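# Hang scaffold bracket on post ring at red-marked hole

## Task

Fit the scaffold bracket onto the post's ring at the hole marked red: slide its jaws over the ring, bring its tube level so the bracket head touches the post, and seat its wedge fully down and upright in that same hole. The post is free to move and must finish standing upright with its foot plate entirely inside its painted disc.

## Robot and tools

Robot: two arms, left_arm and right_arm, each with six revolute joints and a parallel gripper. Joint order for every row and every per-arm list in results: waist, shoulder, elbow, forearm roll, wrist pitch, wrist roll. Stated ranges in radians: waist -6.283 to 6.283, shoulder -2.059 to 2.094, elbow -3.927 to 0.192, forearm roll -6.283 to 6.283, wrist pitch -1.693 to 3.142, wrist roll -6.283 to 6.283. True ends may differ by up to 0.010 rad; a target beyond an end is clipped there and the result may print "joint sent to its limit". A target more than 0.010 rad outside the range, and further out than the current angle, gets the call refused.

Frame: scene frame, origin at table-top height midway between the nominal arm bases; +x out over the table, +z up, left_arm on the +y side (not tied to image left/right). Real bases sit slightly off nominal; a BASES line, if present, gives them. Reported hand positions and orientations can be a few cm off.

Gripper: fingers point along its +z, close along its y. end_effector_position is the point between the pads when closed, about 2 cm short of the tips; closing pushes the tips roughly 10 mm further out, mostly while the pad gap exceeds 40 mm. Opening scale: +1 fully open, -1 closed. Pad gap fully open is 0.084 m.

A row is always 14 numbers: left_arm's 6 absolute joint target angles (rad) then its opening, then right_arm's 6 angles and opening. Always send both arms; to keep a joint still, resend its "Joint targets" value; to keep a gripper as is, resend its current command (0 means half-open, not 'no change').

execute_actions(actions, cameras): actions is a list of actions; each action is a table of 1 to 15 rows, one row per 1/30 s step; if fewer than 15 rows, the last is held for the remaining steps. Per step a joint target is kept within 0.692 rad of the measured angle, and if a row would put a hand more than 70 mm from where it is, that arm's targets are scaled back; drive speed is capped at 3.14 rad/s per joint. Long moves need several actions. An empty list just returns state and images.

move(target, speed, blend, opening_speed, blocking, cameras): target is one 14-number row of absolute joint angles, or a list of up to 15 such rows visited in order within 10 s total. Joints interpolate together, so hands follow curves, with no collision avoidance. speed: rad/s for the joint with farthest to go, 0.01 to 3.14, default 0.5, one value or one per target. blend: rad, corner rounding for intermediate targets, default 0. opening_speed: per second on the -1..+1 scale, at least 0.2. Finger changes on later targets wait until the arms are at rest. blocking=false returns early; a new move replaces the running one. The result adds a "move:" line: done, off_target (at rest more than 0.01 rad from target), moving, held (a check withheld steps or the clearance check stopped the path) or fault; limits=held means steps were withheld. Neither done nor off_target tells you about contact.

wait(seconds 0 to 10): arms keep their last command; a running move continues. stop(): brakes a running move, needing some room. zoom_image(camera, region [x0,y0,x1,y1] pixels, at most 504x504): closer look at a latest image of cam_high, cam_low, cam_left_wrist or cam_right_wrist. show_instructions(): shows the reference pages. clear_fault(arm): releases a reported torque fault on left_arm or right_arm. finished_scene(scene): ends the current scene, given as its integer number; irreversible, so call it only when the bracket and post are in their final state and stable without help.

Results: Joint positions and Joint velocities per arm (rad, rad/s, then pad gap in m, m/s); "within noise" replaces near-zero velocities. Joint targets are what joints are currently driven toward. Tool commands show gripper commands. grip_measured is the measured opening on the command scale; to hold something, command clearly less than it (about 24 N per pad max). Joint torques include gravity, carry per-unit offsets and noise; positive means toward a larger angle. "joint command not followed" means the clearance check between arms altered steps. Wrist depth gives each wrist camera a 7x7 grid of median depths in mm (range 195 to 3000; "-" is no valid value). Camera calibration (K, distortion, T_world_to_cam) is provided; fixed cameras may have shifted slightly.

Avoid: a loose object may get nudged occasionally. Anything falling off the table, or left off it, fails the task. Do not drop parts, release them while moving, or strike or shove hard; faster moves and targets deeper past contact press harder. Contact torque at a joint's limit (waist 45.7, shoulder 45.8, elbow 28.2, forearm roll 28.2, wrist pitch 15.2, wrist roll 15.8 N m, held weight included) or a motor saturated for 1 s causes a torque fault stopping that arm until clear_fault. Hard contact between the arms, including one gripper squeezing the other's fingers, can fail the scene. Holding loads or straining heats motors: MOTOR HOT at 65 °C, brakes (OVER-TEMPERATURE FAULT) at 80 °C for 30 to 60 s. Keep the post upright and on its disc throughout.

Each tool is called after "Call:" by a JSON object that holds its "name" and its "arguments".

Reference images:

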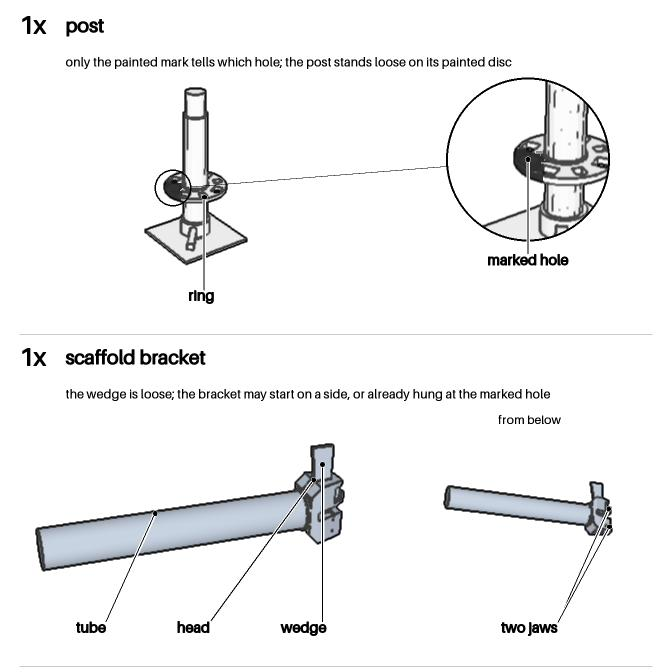

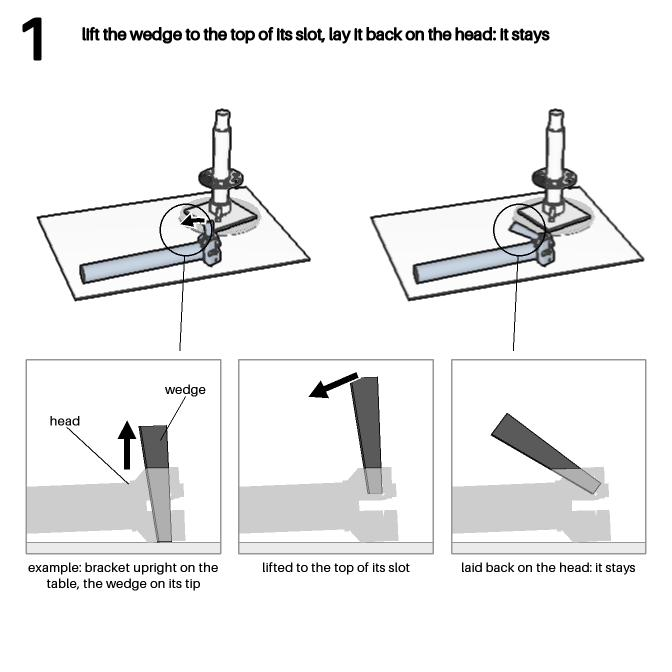

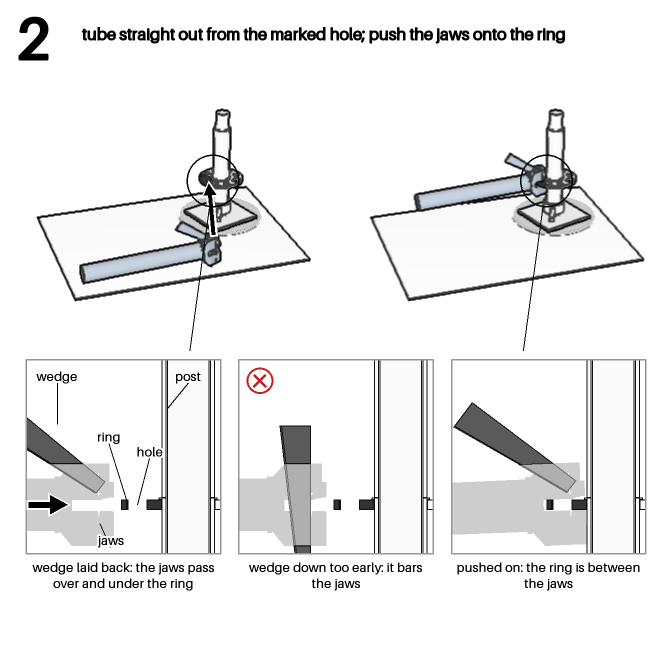

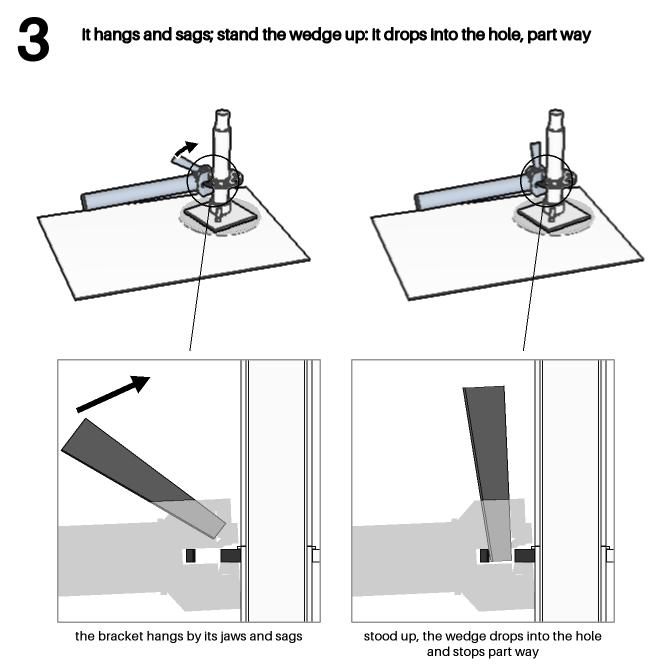

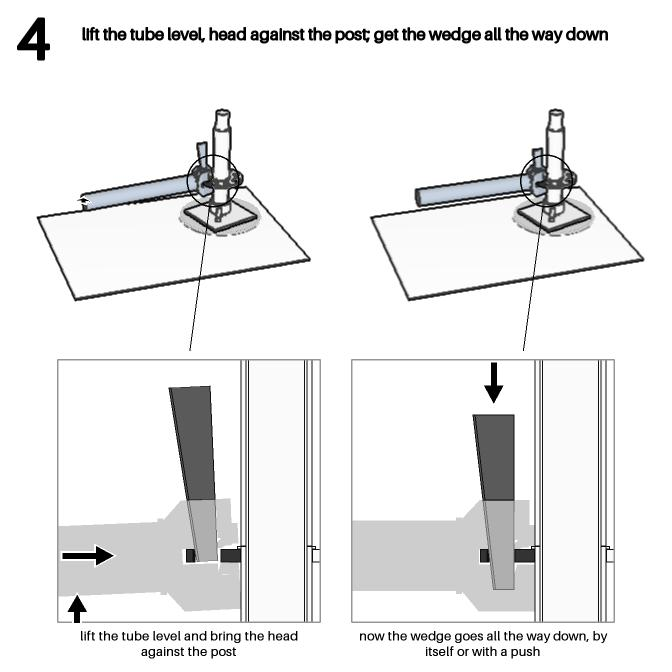

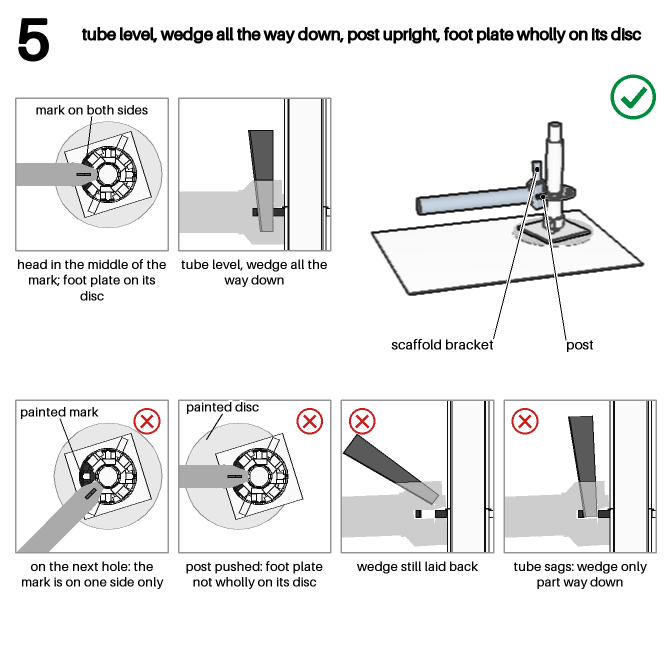

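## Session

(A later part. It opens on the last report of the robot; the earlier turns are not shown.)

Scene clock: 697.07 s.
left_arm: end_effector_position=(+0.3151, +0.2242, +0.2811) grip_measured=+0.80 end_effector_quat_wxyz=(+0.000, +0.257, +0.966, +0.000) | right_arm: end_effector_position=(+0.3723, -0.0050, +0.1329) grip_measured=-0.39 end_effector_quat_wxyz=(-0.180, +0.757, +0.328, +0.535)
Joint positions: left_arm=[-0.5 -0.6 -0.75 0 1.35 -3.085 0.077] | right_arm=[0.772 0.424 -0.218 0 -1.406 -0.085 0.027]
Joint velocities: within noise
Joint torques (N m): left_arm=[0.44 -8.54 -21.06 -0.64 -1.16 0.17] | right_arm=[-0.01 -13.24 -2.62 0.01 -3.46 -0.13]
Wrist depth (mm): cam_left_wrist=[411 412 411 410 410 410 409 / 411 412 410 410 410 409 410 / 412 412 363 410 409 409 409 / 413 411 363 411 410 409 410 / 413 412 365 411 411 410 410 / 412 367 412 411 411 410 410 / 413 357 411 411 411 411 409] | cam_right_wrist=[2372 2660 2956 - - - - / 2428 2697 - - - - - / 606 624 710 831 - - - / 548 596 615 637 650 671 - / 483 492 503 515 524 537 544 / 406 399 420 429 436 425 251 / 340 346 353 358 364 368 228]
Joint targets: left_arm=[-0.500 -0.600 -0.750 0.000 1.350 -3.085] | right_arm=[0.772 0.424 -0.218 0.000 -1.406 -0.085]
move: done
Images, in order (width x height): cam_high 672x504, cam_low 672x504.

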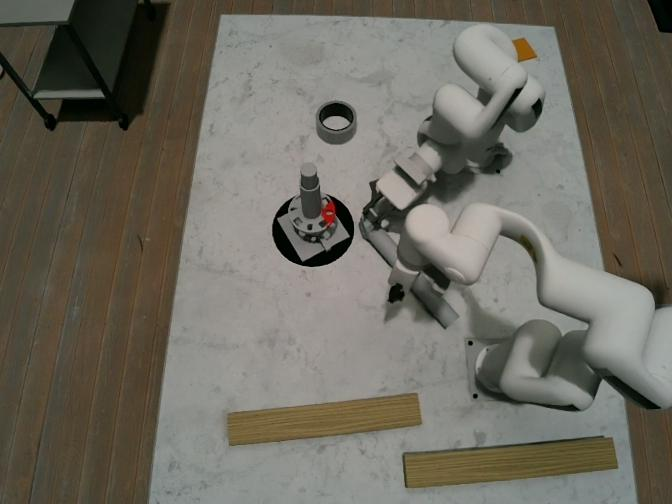

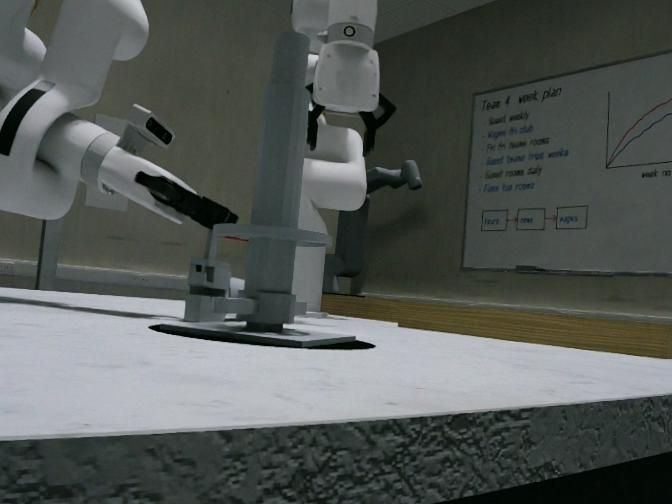

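Call:
{"name": "move", "arguments": {"target": [[-0.5,-0.6,-0.75,0,1.35,-3.085,0.8,0.802,0.436,-0.222,0,-1.414,-0.235,-0.5],[-0.5,-0.6,-0.75,0,1.35,-3.085,0.8,0.831,0.459,-0.23,0,-1.429,-0.385,-0.5]], "speed": 0.1, "cameras": ["cam_low","cam_high"]}}

Call:
{"name": "zoom_image", "arguments": {"camera": "cam_low", "region": [120, 180, 300, 360]}}

Scene clock: 708.77 s.
left_arm: end_effector_position=(+0.3151, +0.2243, +0.2811) grip_measured=+0.80 end_effector_quat_wxyz=(+0.000, +0.257, +0.966, +0.000) | right_arm: end_effector_position=(+0.3548, +0.0136, +0.1269) grip_measured=-0.35 end_effector_quat_wxyz=(-0.114, +0.687, +0.458, +0.553)
Joint positions: left_arm=[-0.5 -0.6 -0.75 0 1.35 -3.085 0.077] | right_arm=[0.831 0.459 -0.23 0 -1.429 -0.385 0.029]
Joint velocities: within noise
Joint torques (N m): left_arm=[-0.29 -7.89 -20.37 -0.24 -1.34 -0.18] | right_arm=[4.54 -3.88 1.69 -2.64 4.68 -0.52]
Wrist depth (mm): cam_left_wrist=[412 412 411 410 409 409 409 / 412 411 410 379 410 409 410 / 413 412 363 411 411 409 409 / 412 412 363 411 411 409 409 / 412 412 367 411 410 410 409 / 413 365 411 411 410 410 409 / 413 357 412 412 411 410 410] | cam_right_wrist=[2277 2525 2757 2973 - - - / 511 764 696 - - - - / 493 540 613 708 - - - / 429 464 522 595 665 - - / 363 398 439 488 535 611 - / 315 339 369 396 435 485 548 / 278 297 320 338 368 404 423]
Joint targets: left_arm=[-0.500 -0.600 -0.750 0.000 1.350 -3.085] | right_arm=[0.831 0.459 -0.230 0.000 -1.429 -0.385]
move: done
Images, in order (width x height): cam_high 672x504, cam_low 672x504.

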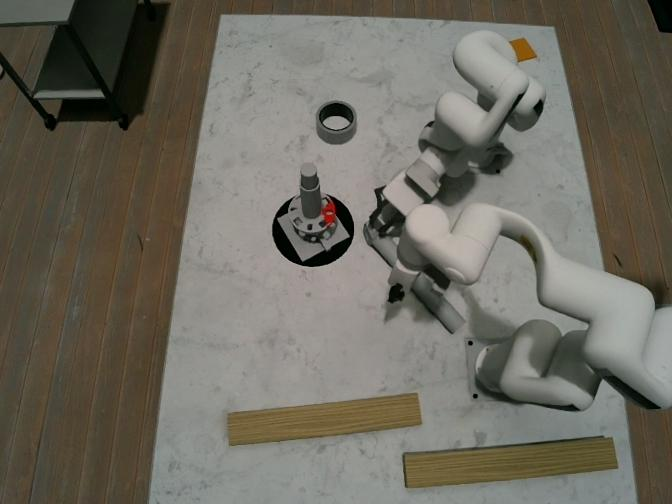

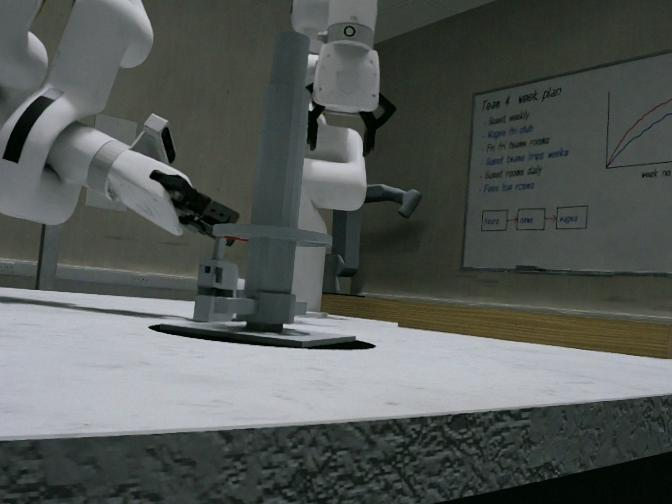

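Scaled by 2.800 from the camera's 672x504 image, which has a finer 960x720 frame.

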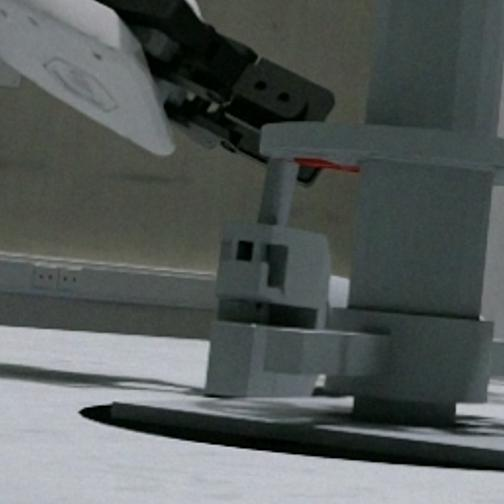

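Call:
{"name": "move", "arguments": {"target": [-0.5,-0.6,-0.75,0,1.35,-3.085,0.8,0.831,0.43,-0.22,0,-1.41,-0.385,-0.5], "speed": 0.06, "cameras": ["cam_low","cam_right_wrist"]}}

Call:
{"name": "zoom_image", "arguments": {"camera": "cam_low", "region": [120, 180, 300, 360]}}

Call:
{"name": "zoom_image", "arguments": {"camera": "cam_high", "region": [340, 180, 440, 280]}}

Scene clock: 715.77 s.
left_arm: end_effector_position=(+0.3151, +0.2243, +0.2811) grip_measured=+0.80 end_effector_quat_wxyz=(+0.000, +0.257, +0.966, +0.000) | right_arm: end_effector_position=(+0.3547, +0.0135, +0.1318) grip_measured=-0.39 end_effector_quat_wxyz=(-0.114, +0.687, +0.458, +0.553)
Joint positions: left_arm=[-0.5 -0.6 -0.75 0 1.35 -3.085 0.077] | right_arm=[0.831 0.43 -0.22 0 -1.41 -0.385 0.027]
Joint velocities: within noise
Joint torques (N m): left_arm=[-0.22 -7.85 -21.03 -0.33 -1.27 -0.01] | right_arm=[-1.64 -13.49 -2.25 0.77 -3.4 -0.19]
Wrist depth (mm): cam_left_wrist=[411 411 410 411 409 409 409 / 412 412 411 410 411 409 409 / 412 411 363 410 410 409 409 / 412 412 363 411 410 409 409 / 413 412 367 411 410 410 410 / 413 366 411 411 411 410 410 / 413 358 411 411 411 409 410] | cam_right_wrist=[2267 2489 2744 2999 - - - / 520 774 711 - - - - / 498 546 614 706 - - - / 435 471 529 603 672 - - / 369 403 445 496 544 620 2998 / 320 345 376 402 443 493 556 / 282 302 326 345 374 410 429]
Joint targets: left_arm=[-0.500 -0.600 -0.750 0.000 1.350 -3.085] | right_arm=[0.831 0.430 -0.220 0.000 -1.410 -0.385]
move: done
camera_calibration:
cam_right_wrist: T_world_to_cam=[[0.767076, -0.544971, 0.338526, -0.27427], [0.02804, -0.498681, -0.866332, 0.181454], [0.640943, 0.674035, -0.367245, -0.0610247], [0, 0, 0, 1]] pos_world=[0.244412, -0.017849, 0.227636]
Images, in order (width x height): cam_low 672x504, cam_right_wrist 672x504.

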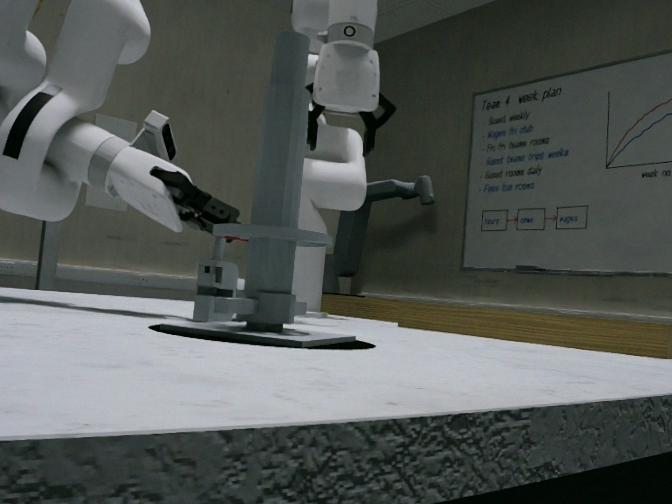

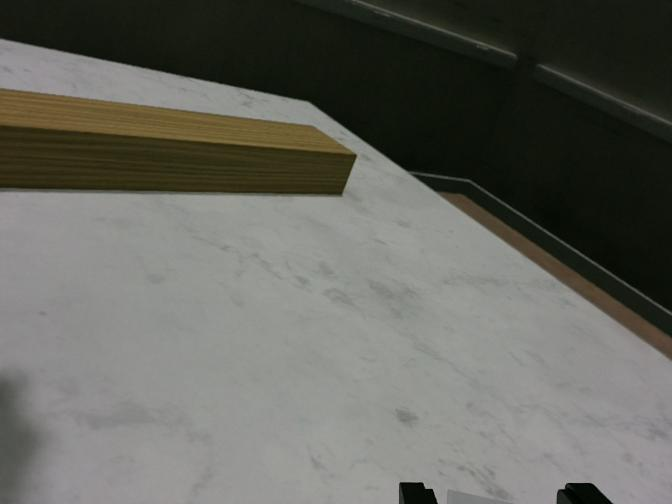

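Scaled by 2.800 from the camera's 672x504 image, which has a finer 960x720 frame.

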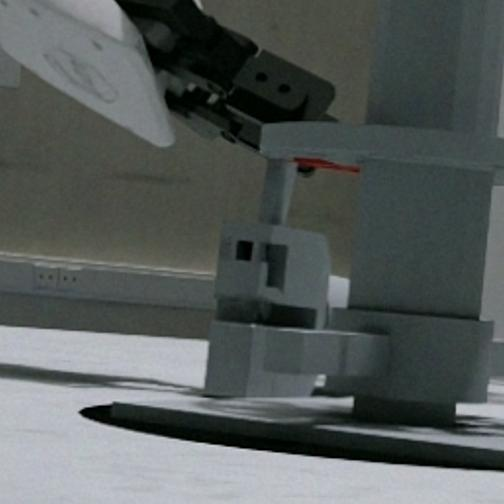

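This scene's latest camera images include none from cam_high. They are from: cam_low, cam_right_wrist. cam_high's image comes with the result of a call that names it in "cameras".

Call:
{"name": "move", "arguments": {"target": [-0.5,-0.6,-0.75,0,1.35,-3.085,0.8,0.858,0.436,-0.222,0,-1.414,-0.585,-0.5], "speed": 0.08, "cameras": ["cam_low","cam_right_wrist","cam_high"]}}

Call:
{"name": "zoom_image", "arguments": {"camera": "cam_low", "region": [120, 180, 300, 360]}}

Call:
{"name": "zoom_image", "arguments": {"camera": "cam_high", "region": [340, 180, 480, 340]}}

Scene clock: 724.67 s.
left_arm: end_effector_position=(+0.3151, +0.2243, +0.2811) grip_measured=+0.80 end_effector_quat_wxyz=(+0.000, +0.257, +0.966, +0.000) | right_arm: end_effector_position=(+0.3463, +0.0216, +0.1309) grip_measured=-0.31 end_effector_quat_wxyz=(-0.066, +0.630, +0.533, +0.561)
Joint positions: left_arm=[-0.5 -0.6 -0.75 0 1.35 -3.085 0.077] | right_arm=[0.858 0.436 -0.222 0 -1.414 -0.585 0.03]
Joint velocities: within noise
Joint torques (N m): left_arm=[0.13 -7.93 -20.5 -0.1 -1.26 -0.02] | right_arm=[2.53 -10.13 -1.39 -1.68 -1.26 -0.63]
Wrist depth (mm): cam_left_wrist=[411 411 411 410 409 409 409 / 412 411 371 385 409 409 409 / 412 412 363 411 411 410 409 / 412 412 362 412 410 410 409 / 412 412 367 410 411 410 410 / 413 364 411 411 410 410 409 / 413 359 412 411 411 410 409] | cam_right_wrist=[483 787 2627 2814 2960 - - / 462 514 581 956 - - - / 408 473 561 664 - - - / 356 404 472 569 682 - - / 316 356 407 477 554 692 - / 279 312 351 397 449 534 660 / 255 279 312 340 384 444 516]
Joint targets: left_arm=[-0.500 -0.600 -0.750 0.000 1.350 -3.085] | right_arm=[0.858 0.436 -0.222 0.000 -1.414 -0.585]
move: done
camera_calibration:
cam_right_wrist: T_world_to_cam=[[0.758147, -0.414386, 0.503486, -0.284363], [0.193507, -0.594367, -0.780566, 0.1185], [0.622711, 0.689212, -0.370431, -0.0549857], [0, 0, 0, 1]] pos_world=[0.226899, -0.00950655, 0.215302]
Images, in order (width x height): cam_high 672x504, cam_low 672x504, cam_right_wrist 672x504.

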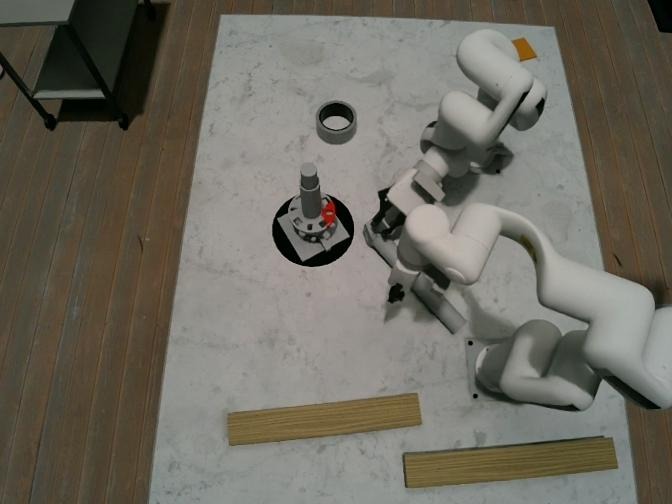

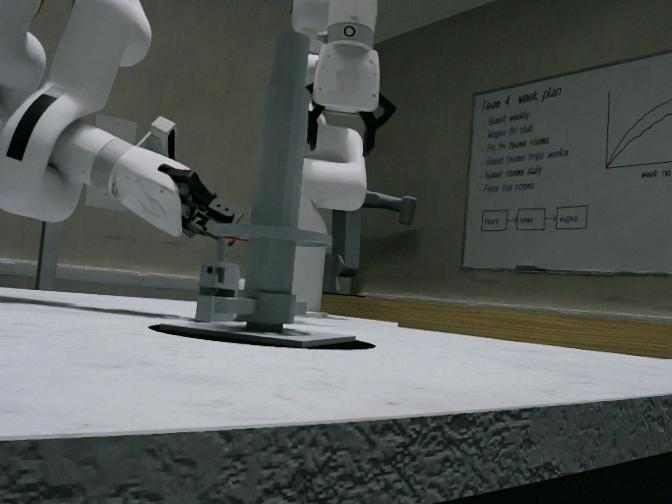

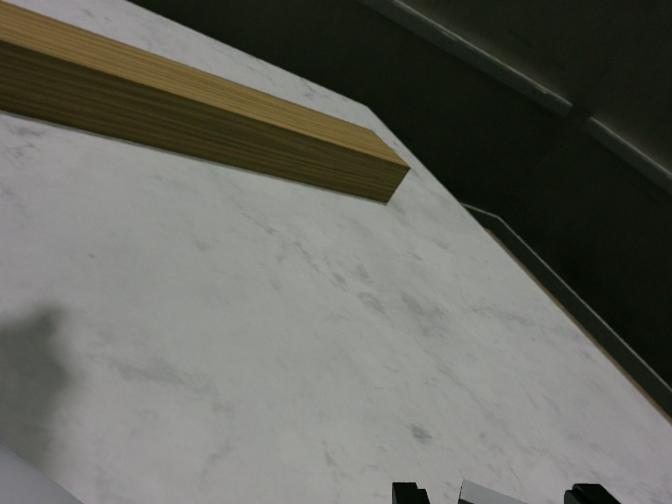

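Scaled by 2.800 from the camera's 672x504 image, which has a finer 960x720 frame.

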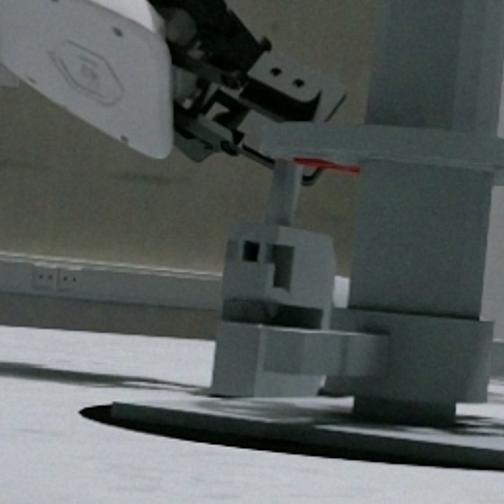

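Scaled by 3.150 from the camera's 672x504 image, which has a finer 960x720 frame.

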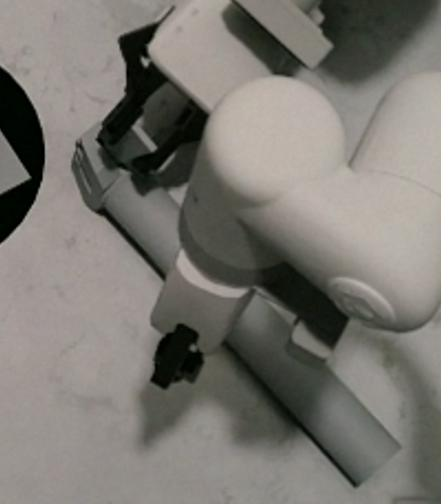

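Call:
{"name": "move", "arguments": {"target": [[-0.5,-0.6,-0.75,0,1.35,-3.085,0.8,0.845,0.43,-0.22,0,-1.41,-0.385,-0.5],[-0.5,-0.6,-0.75,0,1.35,-3.085,0.8,0.845,0.395,-0.2085,0,-1.387,-0.385,-0.7]], "speed": 0.08, "cameras": ["cam_low","cam_right_wrist"]}}

Call:
{"name": "zoom_image", "arguments": {"camera": "cam_low", "region": [120, 180, 300, 360]}}

Scene clock: 737.47 s.
left_arm: end_effector_position=(+0.3151, +0.2243, +0.2811) grip_measured=+0.80 end_effector_quat_wxyz=(+0.000, +0.257, +0.966, +0.000) | right_arm: end_effector_position=(+0.3503, +0.0176, +0.1379) grip_measured=-0.39 end_effector_quat_wxyz=(-0.118, +0.683, +0.463, +0.552)
Joint positions: left_arm=[-0.5 -0.6 -0.75 0 1.35 -3.085 0.077] | right_arm=[0.845 0.395 -0.208 0 -1.387 -0.385 0.027]
Joint velocities: within noise
Joint torques (N m): left_arm=[-0.1 -8.07 -20.59 -0.13 -1.21 0.01] | right_arm=[-0.63 -14.68 -3.28 -0.02 -4.63 -0.18]
Wrist depth (mm): cam_left_wrist=[412 411 411 410 411 409 409 / 412 411 371 386 410 410 410 / 412 411 363 411 410 409 409 / 412 412 363 411 411 410 410 / 412 413 367 411 410 409 409 / 413 365 411 411 410 410 409 / 413 357 412 412 410 411 410] | cam_right_wrist=[2270 2506 2734 2880 - - - / 537 794 918 - - - - / 497 544 609 700 - - - / 447 483 543 620 692 - - / 379 414 456 509 558 635 - / 328 355 385 413 454 506 572 / 290 310 334 353 384 421 452]
Joint targets: left_arm=[-0.500 -0.600 -0.750 0.000 1.350 -3.085] | right_arm=[0.845 0.395 -0.209 0.000 -1.387 -0.385]
move: done
camera_calibration:
cam_right_wrist: T_world_to_cam=[[0.774499, -0.534323, 0.338601, -0.273443], [0.0352825, -0.497951, -0.866487, 0.186465], [0.631591, 0.68304, -0.36681, -0.0556696], [0, 0, 0, 1]] pos_world=[0.240363, -0.0152317, 0.233738]
Images, in order (width x height): cam_low 672x504, cam_right_wrist 672x504.

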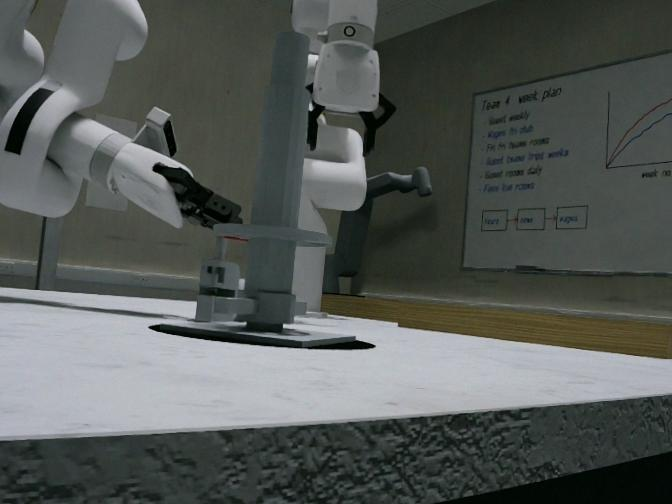

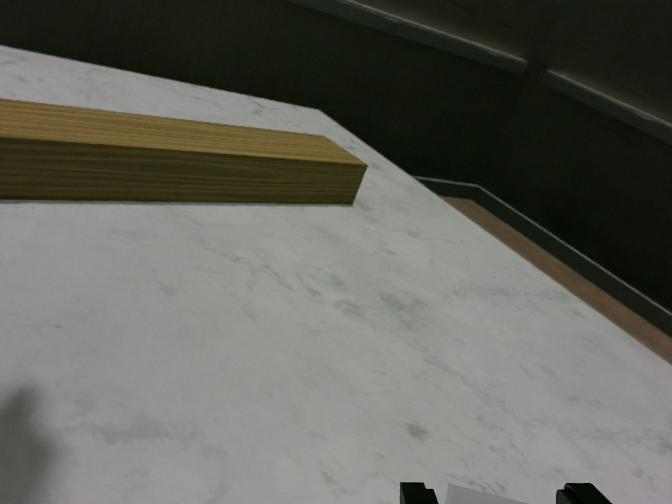

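Scaled by 2.800 from the camera's 672x504 image, which has a finer 960x720 frame.

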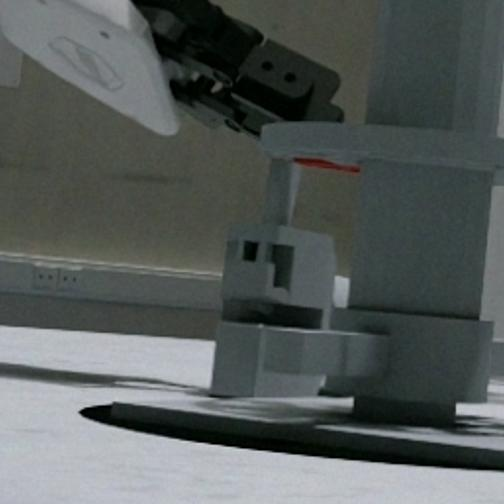

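Call:
{"name": "move", "arguments": {"target": [-0.5,-0.6,-0.75,0,1.35,-3.085,0.8,0.848,0.37,-0.2,0,-1.37,-0.385,-0.7], "speed": 0.06, "cameras": ["cam_low"]}}

Call:
{"name": "zoom_image", "arguments": {"camera": "cam_low", "region": [120, 180, 300, 360]}}

Call:
{"name": "move", "arguments": {"target": [-0.5,-0.6,-0.75,0,1.35,-3.085,0.8,0.851,0.345,-0.192,0,-1.353,-0.385,-0.7], "speed": 0.06, "cameras": ["cam_low"]}}

Call:
{"name": "zoom_image", "arguments": {"camera": "cam_low", "region": [120, 180, 300, 360]}}

Scene clock: 744.87 s.
left_arm: end_effector_position=(+0.3151, +0.2243, +0.2811) grip_measured=+0.80 end_effector_quat_wxyz=(+0.000, +0.257, +0.966, +0.000) | right_arm: end_effector_position=(+0.3491, +0.0183, +0.1419) grip_measured=-0.39 end_effector_quat_wxyz=(-0.119, +0.683, +0.464, +0.552)
Joint positions: left_arm=[-0.5 -0.6 -0.75 0 1.35 -3.085 0.077] | right_arm=[0.848 0.37 -0.2 0 -1.37 -0.385 0.027]
Joint velocities: within noise
Joint torques (N m): left_arm=[-0.15 -7.46 -20.27 -0.26 -1.36 0.05] | right_arm=[0.62 -17.22 -4.75 -0.68 -6.65 -0.17]
Wrist depth (mm): cam_left_wrist=[412 411 411 410 410 409 409 / 412 412 370 385 410 410 409 / 412 412 362 410 410 409 409 / 412 412 362 410 411 409 410 / 413 411 367 411 410 410 410 / 413 365 412 411 411 411 410 / 413 358 412 411 411 410 410] | cam_right_wrist=[2344 2500 2721 2910 - - - / 658 802 933 - - - - / 495 548 609 706 - - - / 453 491 550 626 699 - - / 385 421 464 516 566 648 - / 333 360 391 418 462 514 580 / 294 315 339 366 391 427 459]
Joint targets: left_arm=[-0.500 -0.600 -0.750 0.000 1.350 -3.085] | right_arm=[0.848 0.370 -0.200 0.000 -1.370 -0.385]
move: done
Images, in order (width x height): cam_low 672x504.

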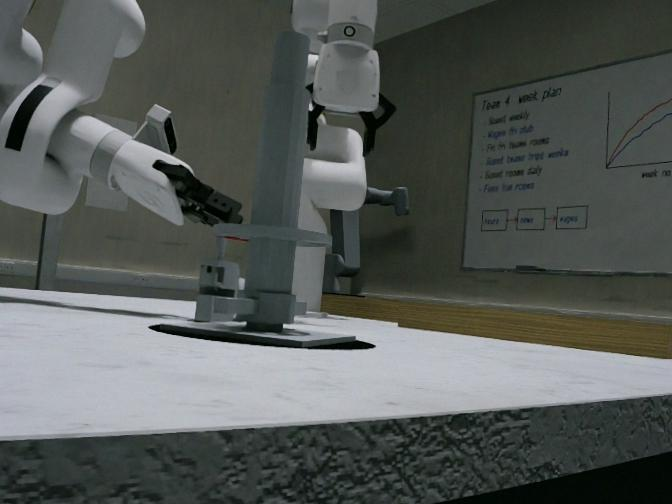

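Scaled by 2.800 from the camera's 672x504 image, which has a finer 960x720 frame.

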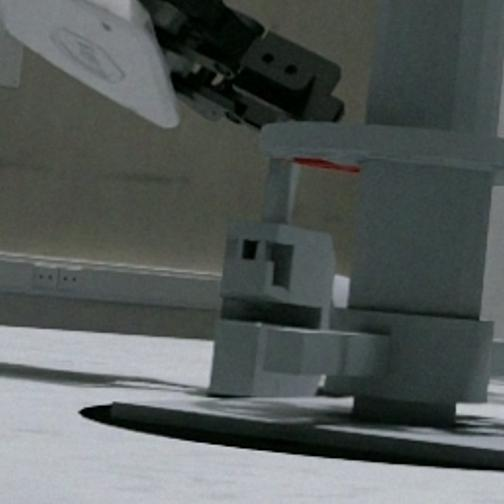

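Scene clock: 745.70 s.
left_arm: end_effector_position=(+0.3151, +0.2243, +0.2811) grip_measured=+0.80 end_effector_quat_wxyz=(+0.000, +0.257, +0.966, +0.000) | right_arm: end_effector_position=(+0.3480, +0.0190, +0.1460) grip_measured=-0.39 end_effector_quat_wxyz=(-0.119, +0.682, +0.465, +0.552)
Joint positions: left_arm=[-0.5 -0.6 -0.75 0 1.35 -3.085 0.077] | right_arm=[0.851 0.345 -0.192 0 -1.353 -0.385 0.027]
Joint velocities: within noise
Joint torques (N m): left_arm=[-0.27 -7.47 -20.38 -0.28 -1.28 0.09] | right_arm=[0.55 -16.21 -5.02 -0.65 -6.41 -0.22]
Wrist depth (mm): cam_left_wrist=[411 412 411 411 410 409 409 / 412 411 370 384 410 410 409 / 412 412 362 411 410 410 409 / 412 413 361 411 410 409 410 / 413 412 366 411 411 410 410 / 413 361 411 412 411 410 409 / 413 355 411 411 410 411 409] | cam_right_wrist=[2317 2478 2673 2948 - - - / 669 819 946 - - - - / 497 546 611 712 - - - / 462 499 561 638 742 - - / 400 418 472 525 575 656 - / 340 366 398 425 458 523 589 / 299 320 345 372 397 434 480]
Joint targets: left_arm=[-0.500 -0.600 -0.750 0.000 1.350 -3.085] | right_arm=[0.851 0.345 -0.192 0.000 -1.353 -0.385]
move: done
Images, in order (width x height): cam_low 672x504.

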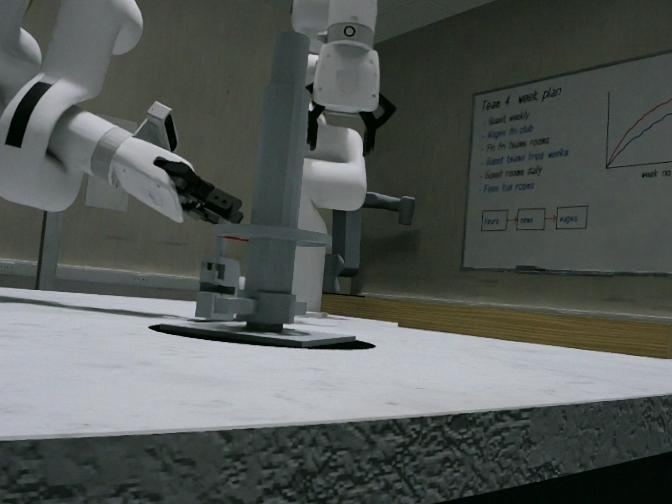

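Scaled by 2.800 from the camera's 672x504 image, which has a finer 960x720 frame.

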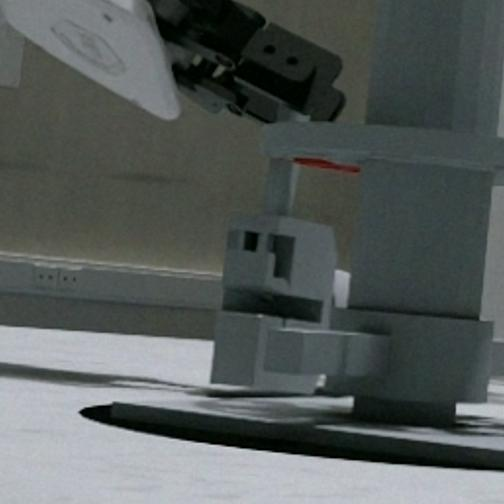

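Call:
{"name": "move", "arguments": {"target": [-0.5,-0.6,-0.75,0,1.35,-3.085,0.8,0.875,0.38,-0.203,0,-1.377,-0.5,-0.7], "speed": 0.06, "cameras": ["cam_low"]}}

Call:
{"name": "zoom_image", "arguments": {"camera": "cam_low", "region": [120, 180, 300, 360]}}

Call:
{"name": "move", "arguments": {"target": [-0.5,-0.6,-0.75,0,1.35,-3.085,0.8,0.9,0.412,-0.214,0,-1.398,-0.62,-0.7], "speed": 0.06, "cameras": ["cam_low","cam_high"]}}

Call:
{"name": "zoom_image", "arguments": {"camera": "cam_low", "region": [120, 180, 300, 360]}}

Call:
{"name": "zoom_image", "arguments": {"camera": "cam_high", "region": [340, 180, 480, 340]}}

Scene clock: 760.30 s.
left_arm: end_effector_position=(+0.3151, +0.2243, +0.2811) grip_measured=+0.80 end_effector_quat_wxyz=(+0.000, +0.257, +0.966, +0.000) | right_arm: end_effector_position=(+0.3406, +0.0263, +0.1404) grip_measured=-0.34 end_effector_quat_wxyz=(-0.094, +0.648, +0.511, +0.557)
Joint positions: left_arm=[-0.5 -0.6 -0.75 0 1.35 -3.085 0.077] | right_arm=[0.875 0.38 -0.203 0 -1.377 -0.5 0.029]
Joint velocities: within noise
Joint torques (N m): left_arm=[0.27 -7.84 -20.1 -0.31 -1.3 -0.07] | right_arm=[3.24 -4.84 1.12 -2.31 3.49 -0.6]
Wrist depth (mm): cam_left_wrist=[412 412 411 410 409 409 408 / 412 411 369 411 410 409 408 / 412 412 363 411 410 410 410 / 412 411 362 410 410 410 410 / 413 412 367 411 411 410 409 / 413 364 411 411 411 410 409 / 413 356 412 412 410 411 410] | cam_right_wrist=[735 2431 2651 2819 - - - / 479 558 820 1034 - - - / 469 522 585 676 - - - / 406 453 514 601 732 - - / 353 388 438 502 576 692 - / 305 340 377 417 466 541 639 / 275 298 331 361 398 450 509]
Joint targets: left_arm=[-0.500 -0.600 -0.750 0.000 1.350 -3.085] | right_arm=[0.875 0.380 -0.203 0.000 -1.377 -0.500]
move: done
Images, in order (width x height): cam_low 672x504.

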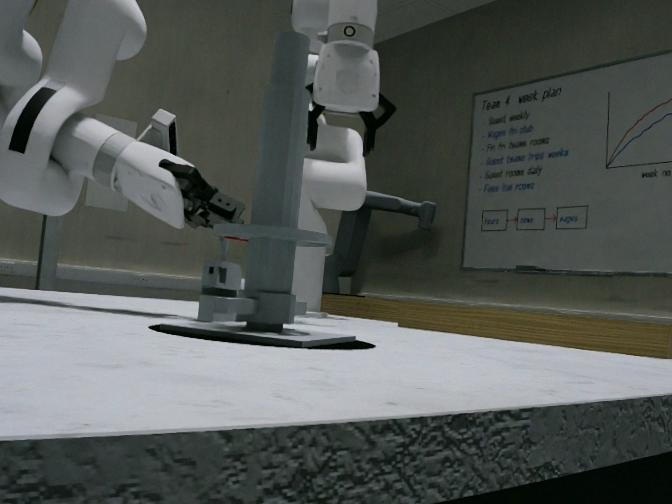

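Scaled by 2.800 from the camera's 672x504 image, which has a finer 960x720 frame.

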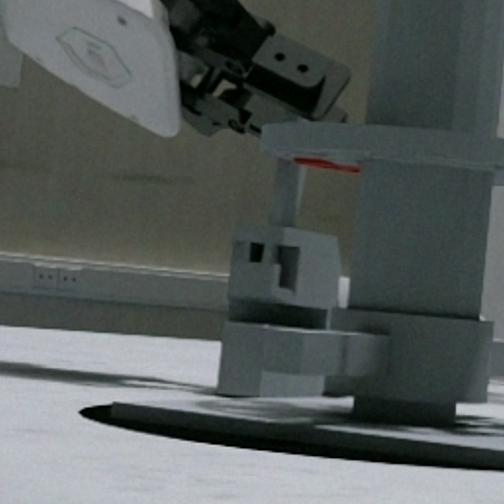

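Scene clock: 762.67 s.
left_arm: end_effector_position=(+0.3151, +0.2243, +0.2811) grip_measured=+0.80 end_effector_quat_wxyz=(+0.000, +0.257, +0.966, +0.000) | right_arm: end_effector_position=(+0.3327, +0.0337, +0.1349) grip_measured=-0.27 end_effector_quat_wxyz=(-0.068, +0.609, +0.557, +0.561)
Joint positions: left_arm=[-0.5 -0.6 -0.75 0 1.35 -3.085 0.077] | right_arm=[0.9 0.412 -0.214 0 -1.398 -0.62 0.032]
Joint velocities: within noise
Joint torques (N m): left_arm=[-0.07 -7.6 -20.19 -0.16 -1.29 0.06] | right_arm=[3.42 -6.48 0.27 -1.67 2 -0.65]
Wrist depth (mm): cam_left_wrist=[411 412 410 370 410 409 409 / 412 411 367 411 410 409 410 / 413 412 363 410 410 410 409 / 411 411 362 411 411 410 409 / 413 412 368 410 409 409 410 / 412 361 411 411 410 409 409 / 413 356 411 411 411 409 410] | cam_right_wrist=[471 767 2554 2716 2874 - - / 455 494 559 951 - - - / 402 469 552 628 981 - - / 354 404 476 579 703 - - / 316 358 413 488 570 721 - / 279 313 354 405 460 556 708 / 262 282 316 358 386 468 562]
Joint targets: left_arm=[-0.500 -0.600 -0.750 0.000 1.350 -3.085] | right_arm=[0.900 0.412 -0.214 0.000 -1.398 -0.620]
move: done
Images, in order (width x height): cam_high 672x504, cam_low 672x504.

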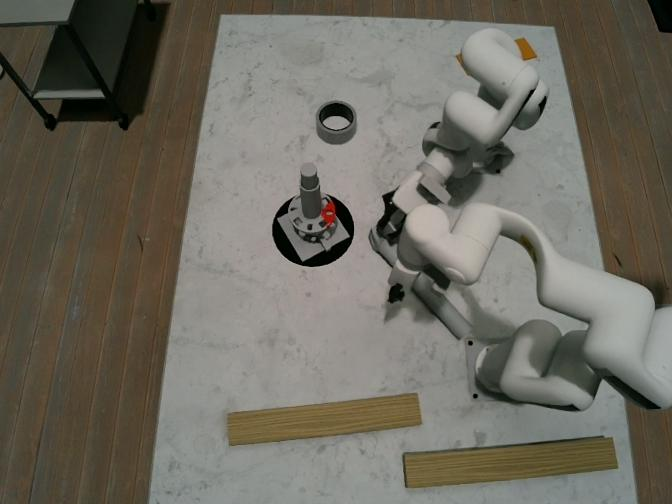

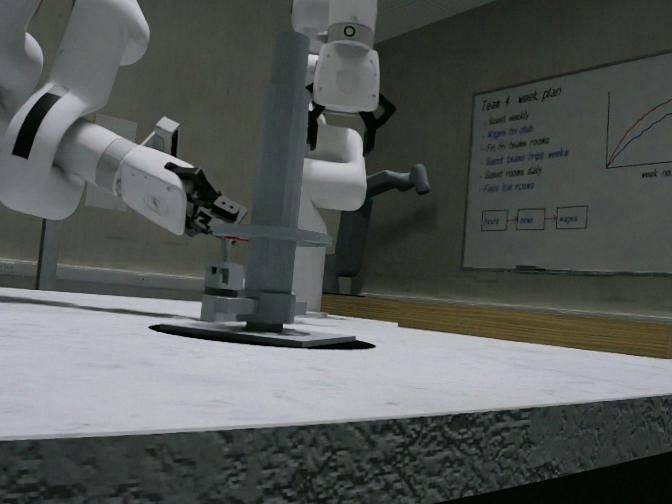

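Scaled by 2.800 from the camera's 672x504 image, which has a finer 960x720 frame.

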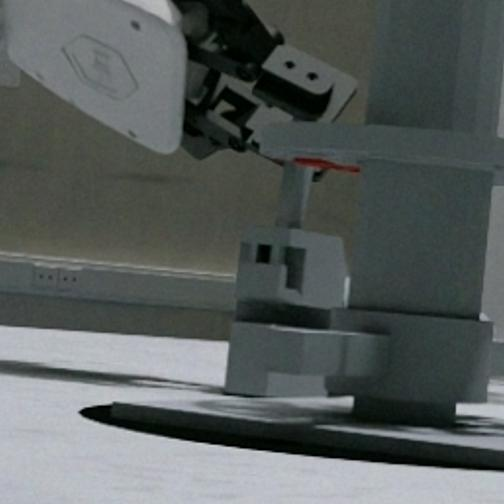

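Scaled by 3.150 from the camera's 672x504 image, which has a finer 960x720 frame.

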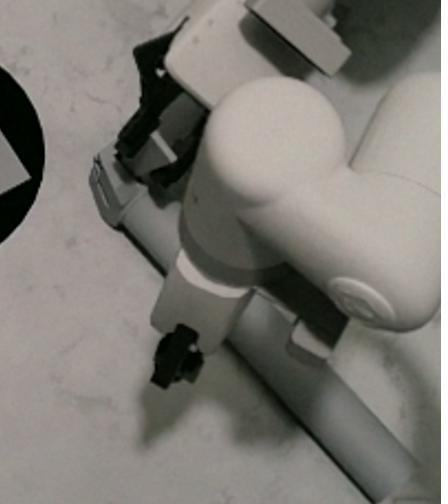

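Call:
{"name": "move", "arguments": {"target": [[-0.5,-0.6,-0.75,0,1.35,-3.085,0.8,0.9,0.412,-0.214,0,-1.398,-0.62,0.1],[-0.5,-0.6,-0.75,0,1.35,-3.085,0.8,0.9,0.33,0.0,0,-1.53,-0.62,0.1]], "speed": 0.2, "opening_speed": 1}}

Call:
{"name": "zoom_image", "arguments": {"camera": "cam_low", "region": [120, 180, 300, 360]}}

Call:
{"name": "zoom_image", "arguments": {"camera": "cam_high", "region": [340, 180, 480, 340]}}

Scene clock: 774.00 s.
left_arm: end_effector_position=(+0.3151, +0.2243, +0.2811) grip_measured=+0.80 end_effector_quat_wxyz=(+0.000, +0.257, +0.966, +0.000) | right_arm: end_effector_position=(+0.2894, -0.0166, +0.1494) grip_measured=+0.09 end_effector_quat_wxyz=(-0.068, +0.609, +0.557, +0.561)
Joint positions: left_arm=[-0.5 -0.6 -0.75 0 1.35 -3.085 0.077] | right_arm=[0.9 0.33 0 0 -1.53 -0.62 0.048]
Joint velocities: within noise
Joint torques (N m): left_arm=[0.18 -7.87 -20.18 -0.31 -1.2 0.04] | right_arm=[-0.41 -10.12 -1.16 0.07 -3.3 -0.08]
Wrist depth (mm): cam_left_wrist=[412 411 410 371 410 409 410 / 411 412 367 410 410 410 409 / 412 412 363 411 410 409 409 / 413 411 362 410 410 409 409 / 413 411 369 411 411 409 410 / 412 361 411 411 411 410 409 / 413 356 412 411 411 410 409] | cam_right_wrist=[512 813 2592 2818 2927 - - / 493 542 607 1003 - - - / 437 497 596 688 1039 - - / 376 430 506 615 746 - - / 259 380 438 518 605 765 - / 235 255 377 451 204 584 751 / 233 228 250 - 207 476 597]
Joint targets: left_arm=[-0.500 -0.600 -0.750 0.000 1.350 -3.085] | right_arm=[0.900 0.330 0.000 0.000 -1.530 -0.620]
move: done
camera_calibration:
cam_left_wrist: T_world_to_cam=[[0.496909, 0.867771, -0.0073954, -0.318017], [0.867801, -0.496874, 0.00616525, -0.097358], [0.00167545, -0.00948131, -0.999954, 0.413556], [0, 0, 0, 1]] pos_world=[0.24182, 0.231512, 0.411786]
cam_right_wrist: T_world_to_cam=[[0.766795, -0.361285, 0.530564, -0.27208], [0.244978, -0.599283, -0.762132, 0.1035], [0.593305, 0.714376, -0.371021, 0.0226292], [0, 0, 0, 1]] pos_world=[0.169848, -0.0524386, 0.231632]

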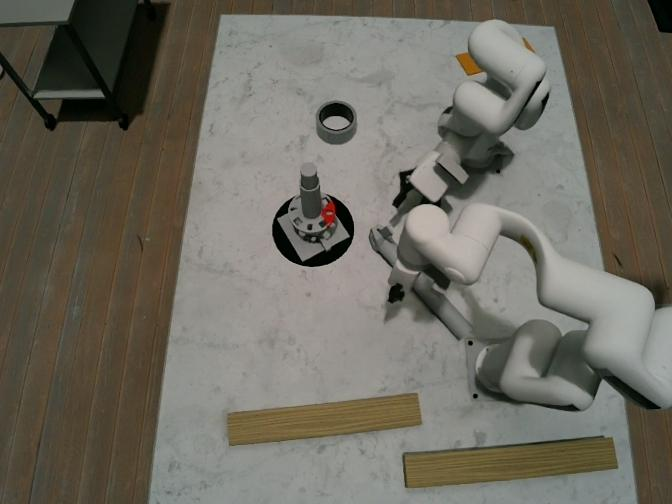

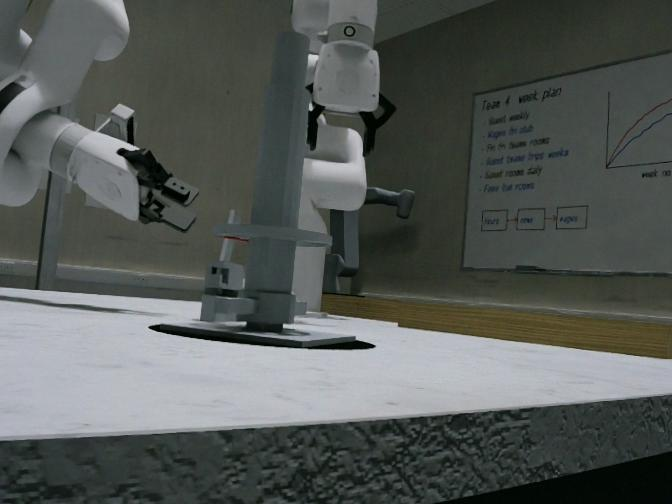

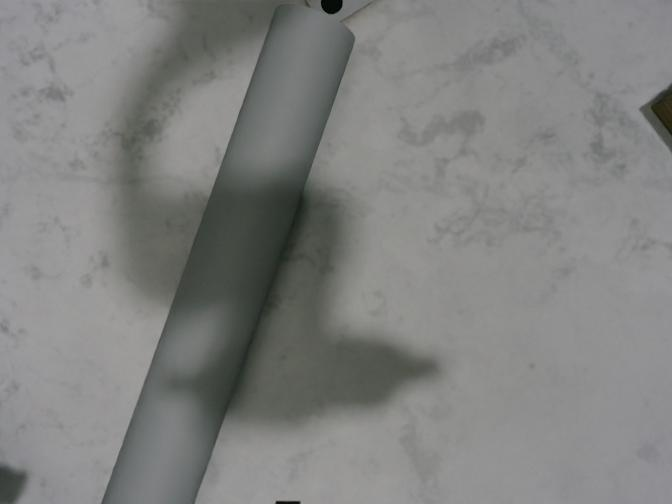

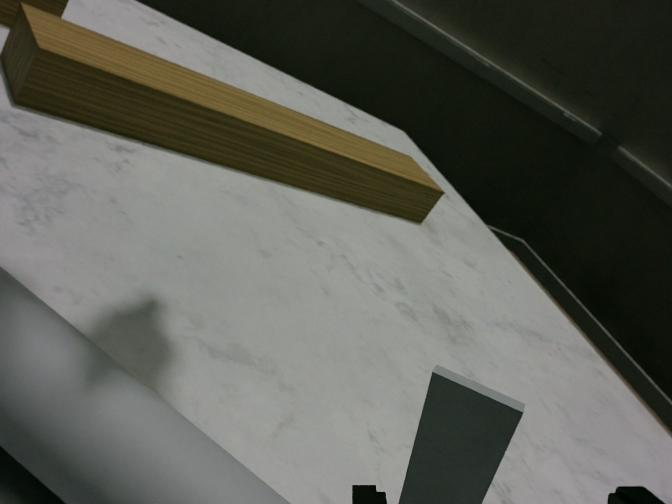

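Scaled by 2.800 from the camera's 672x504 image, which has a finer 960x720 frame.

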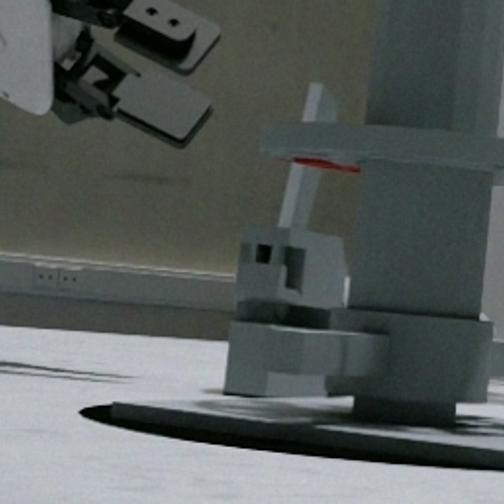

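Scaled by 3.150 from the camera's 672x504 image, which has a finer 960x720 frame.

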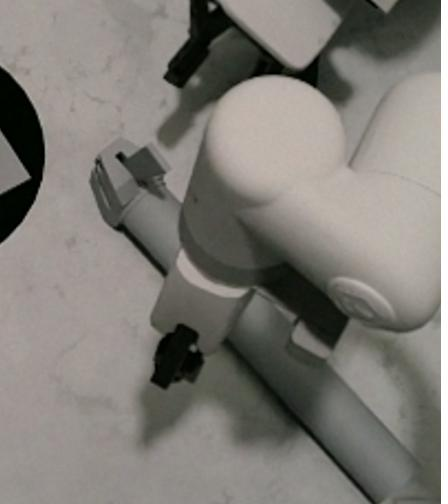

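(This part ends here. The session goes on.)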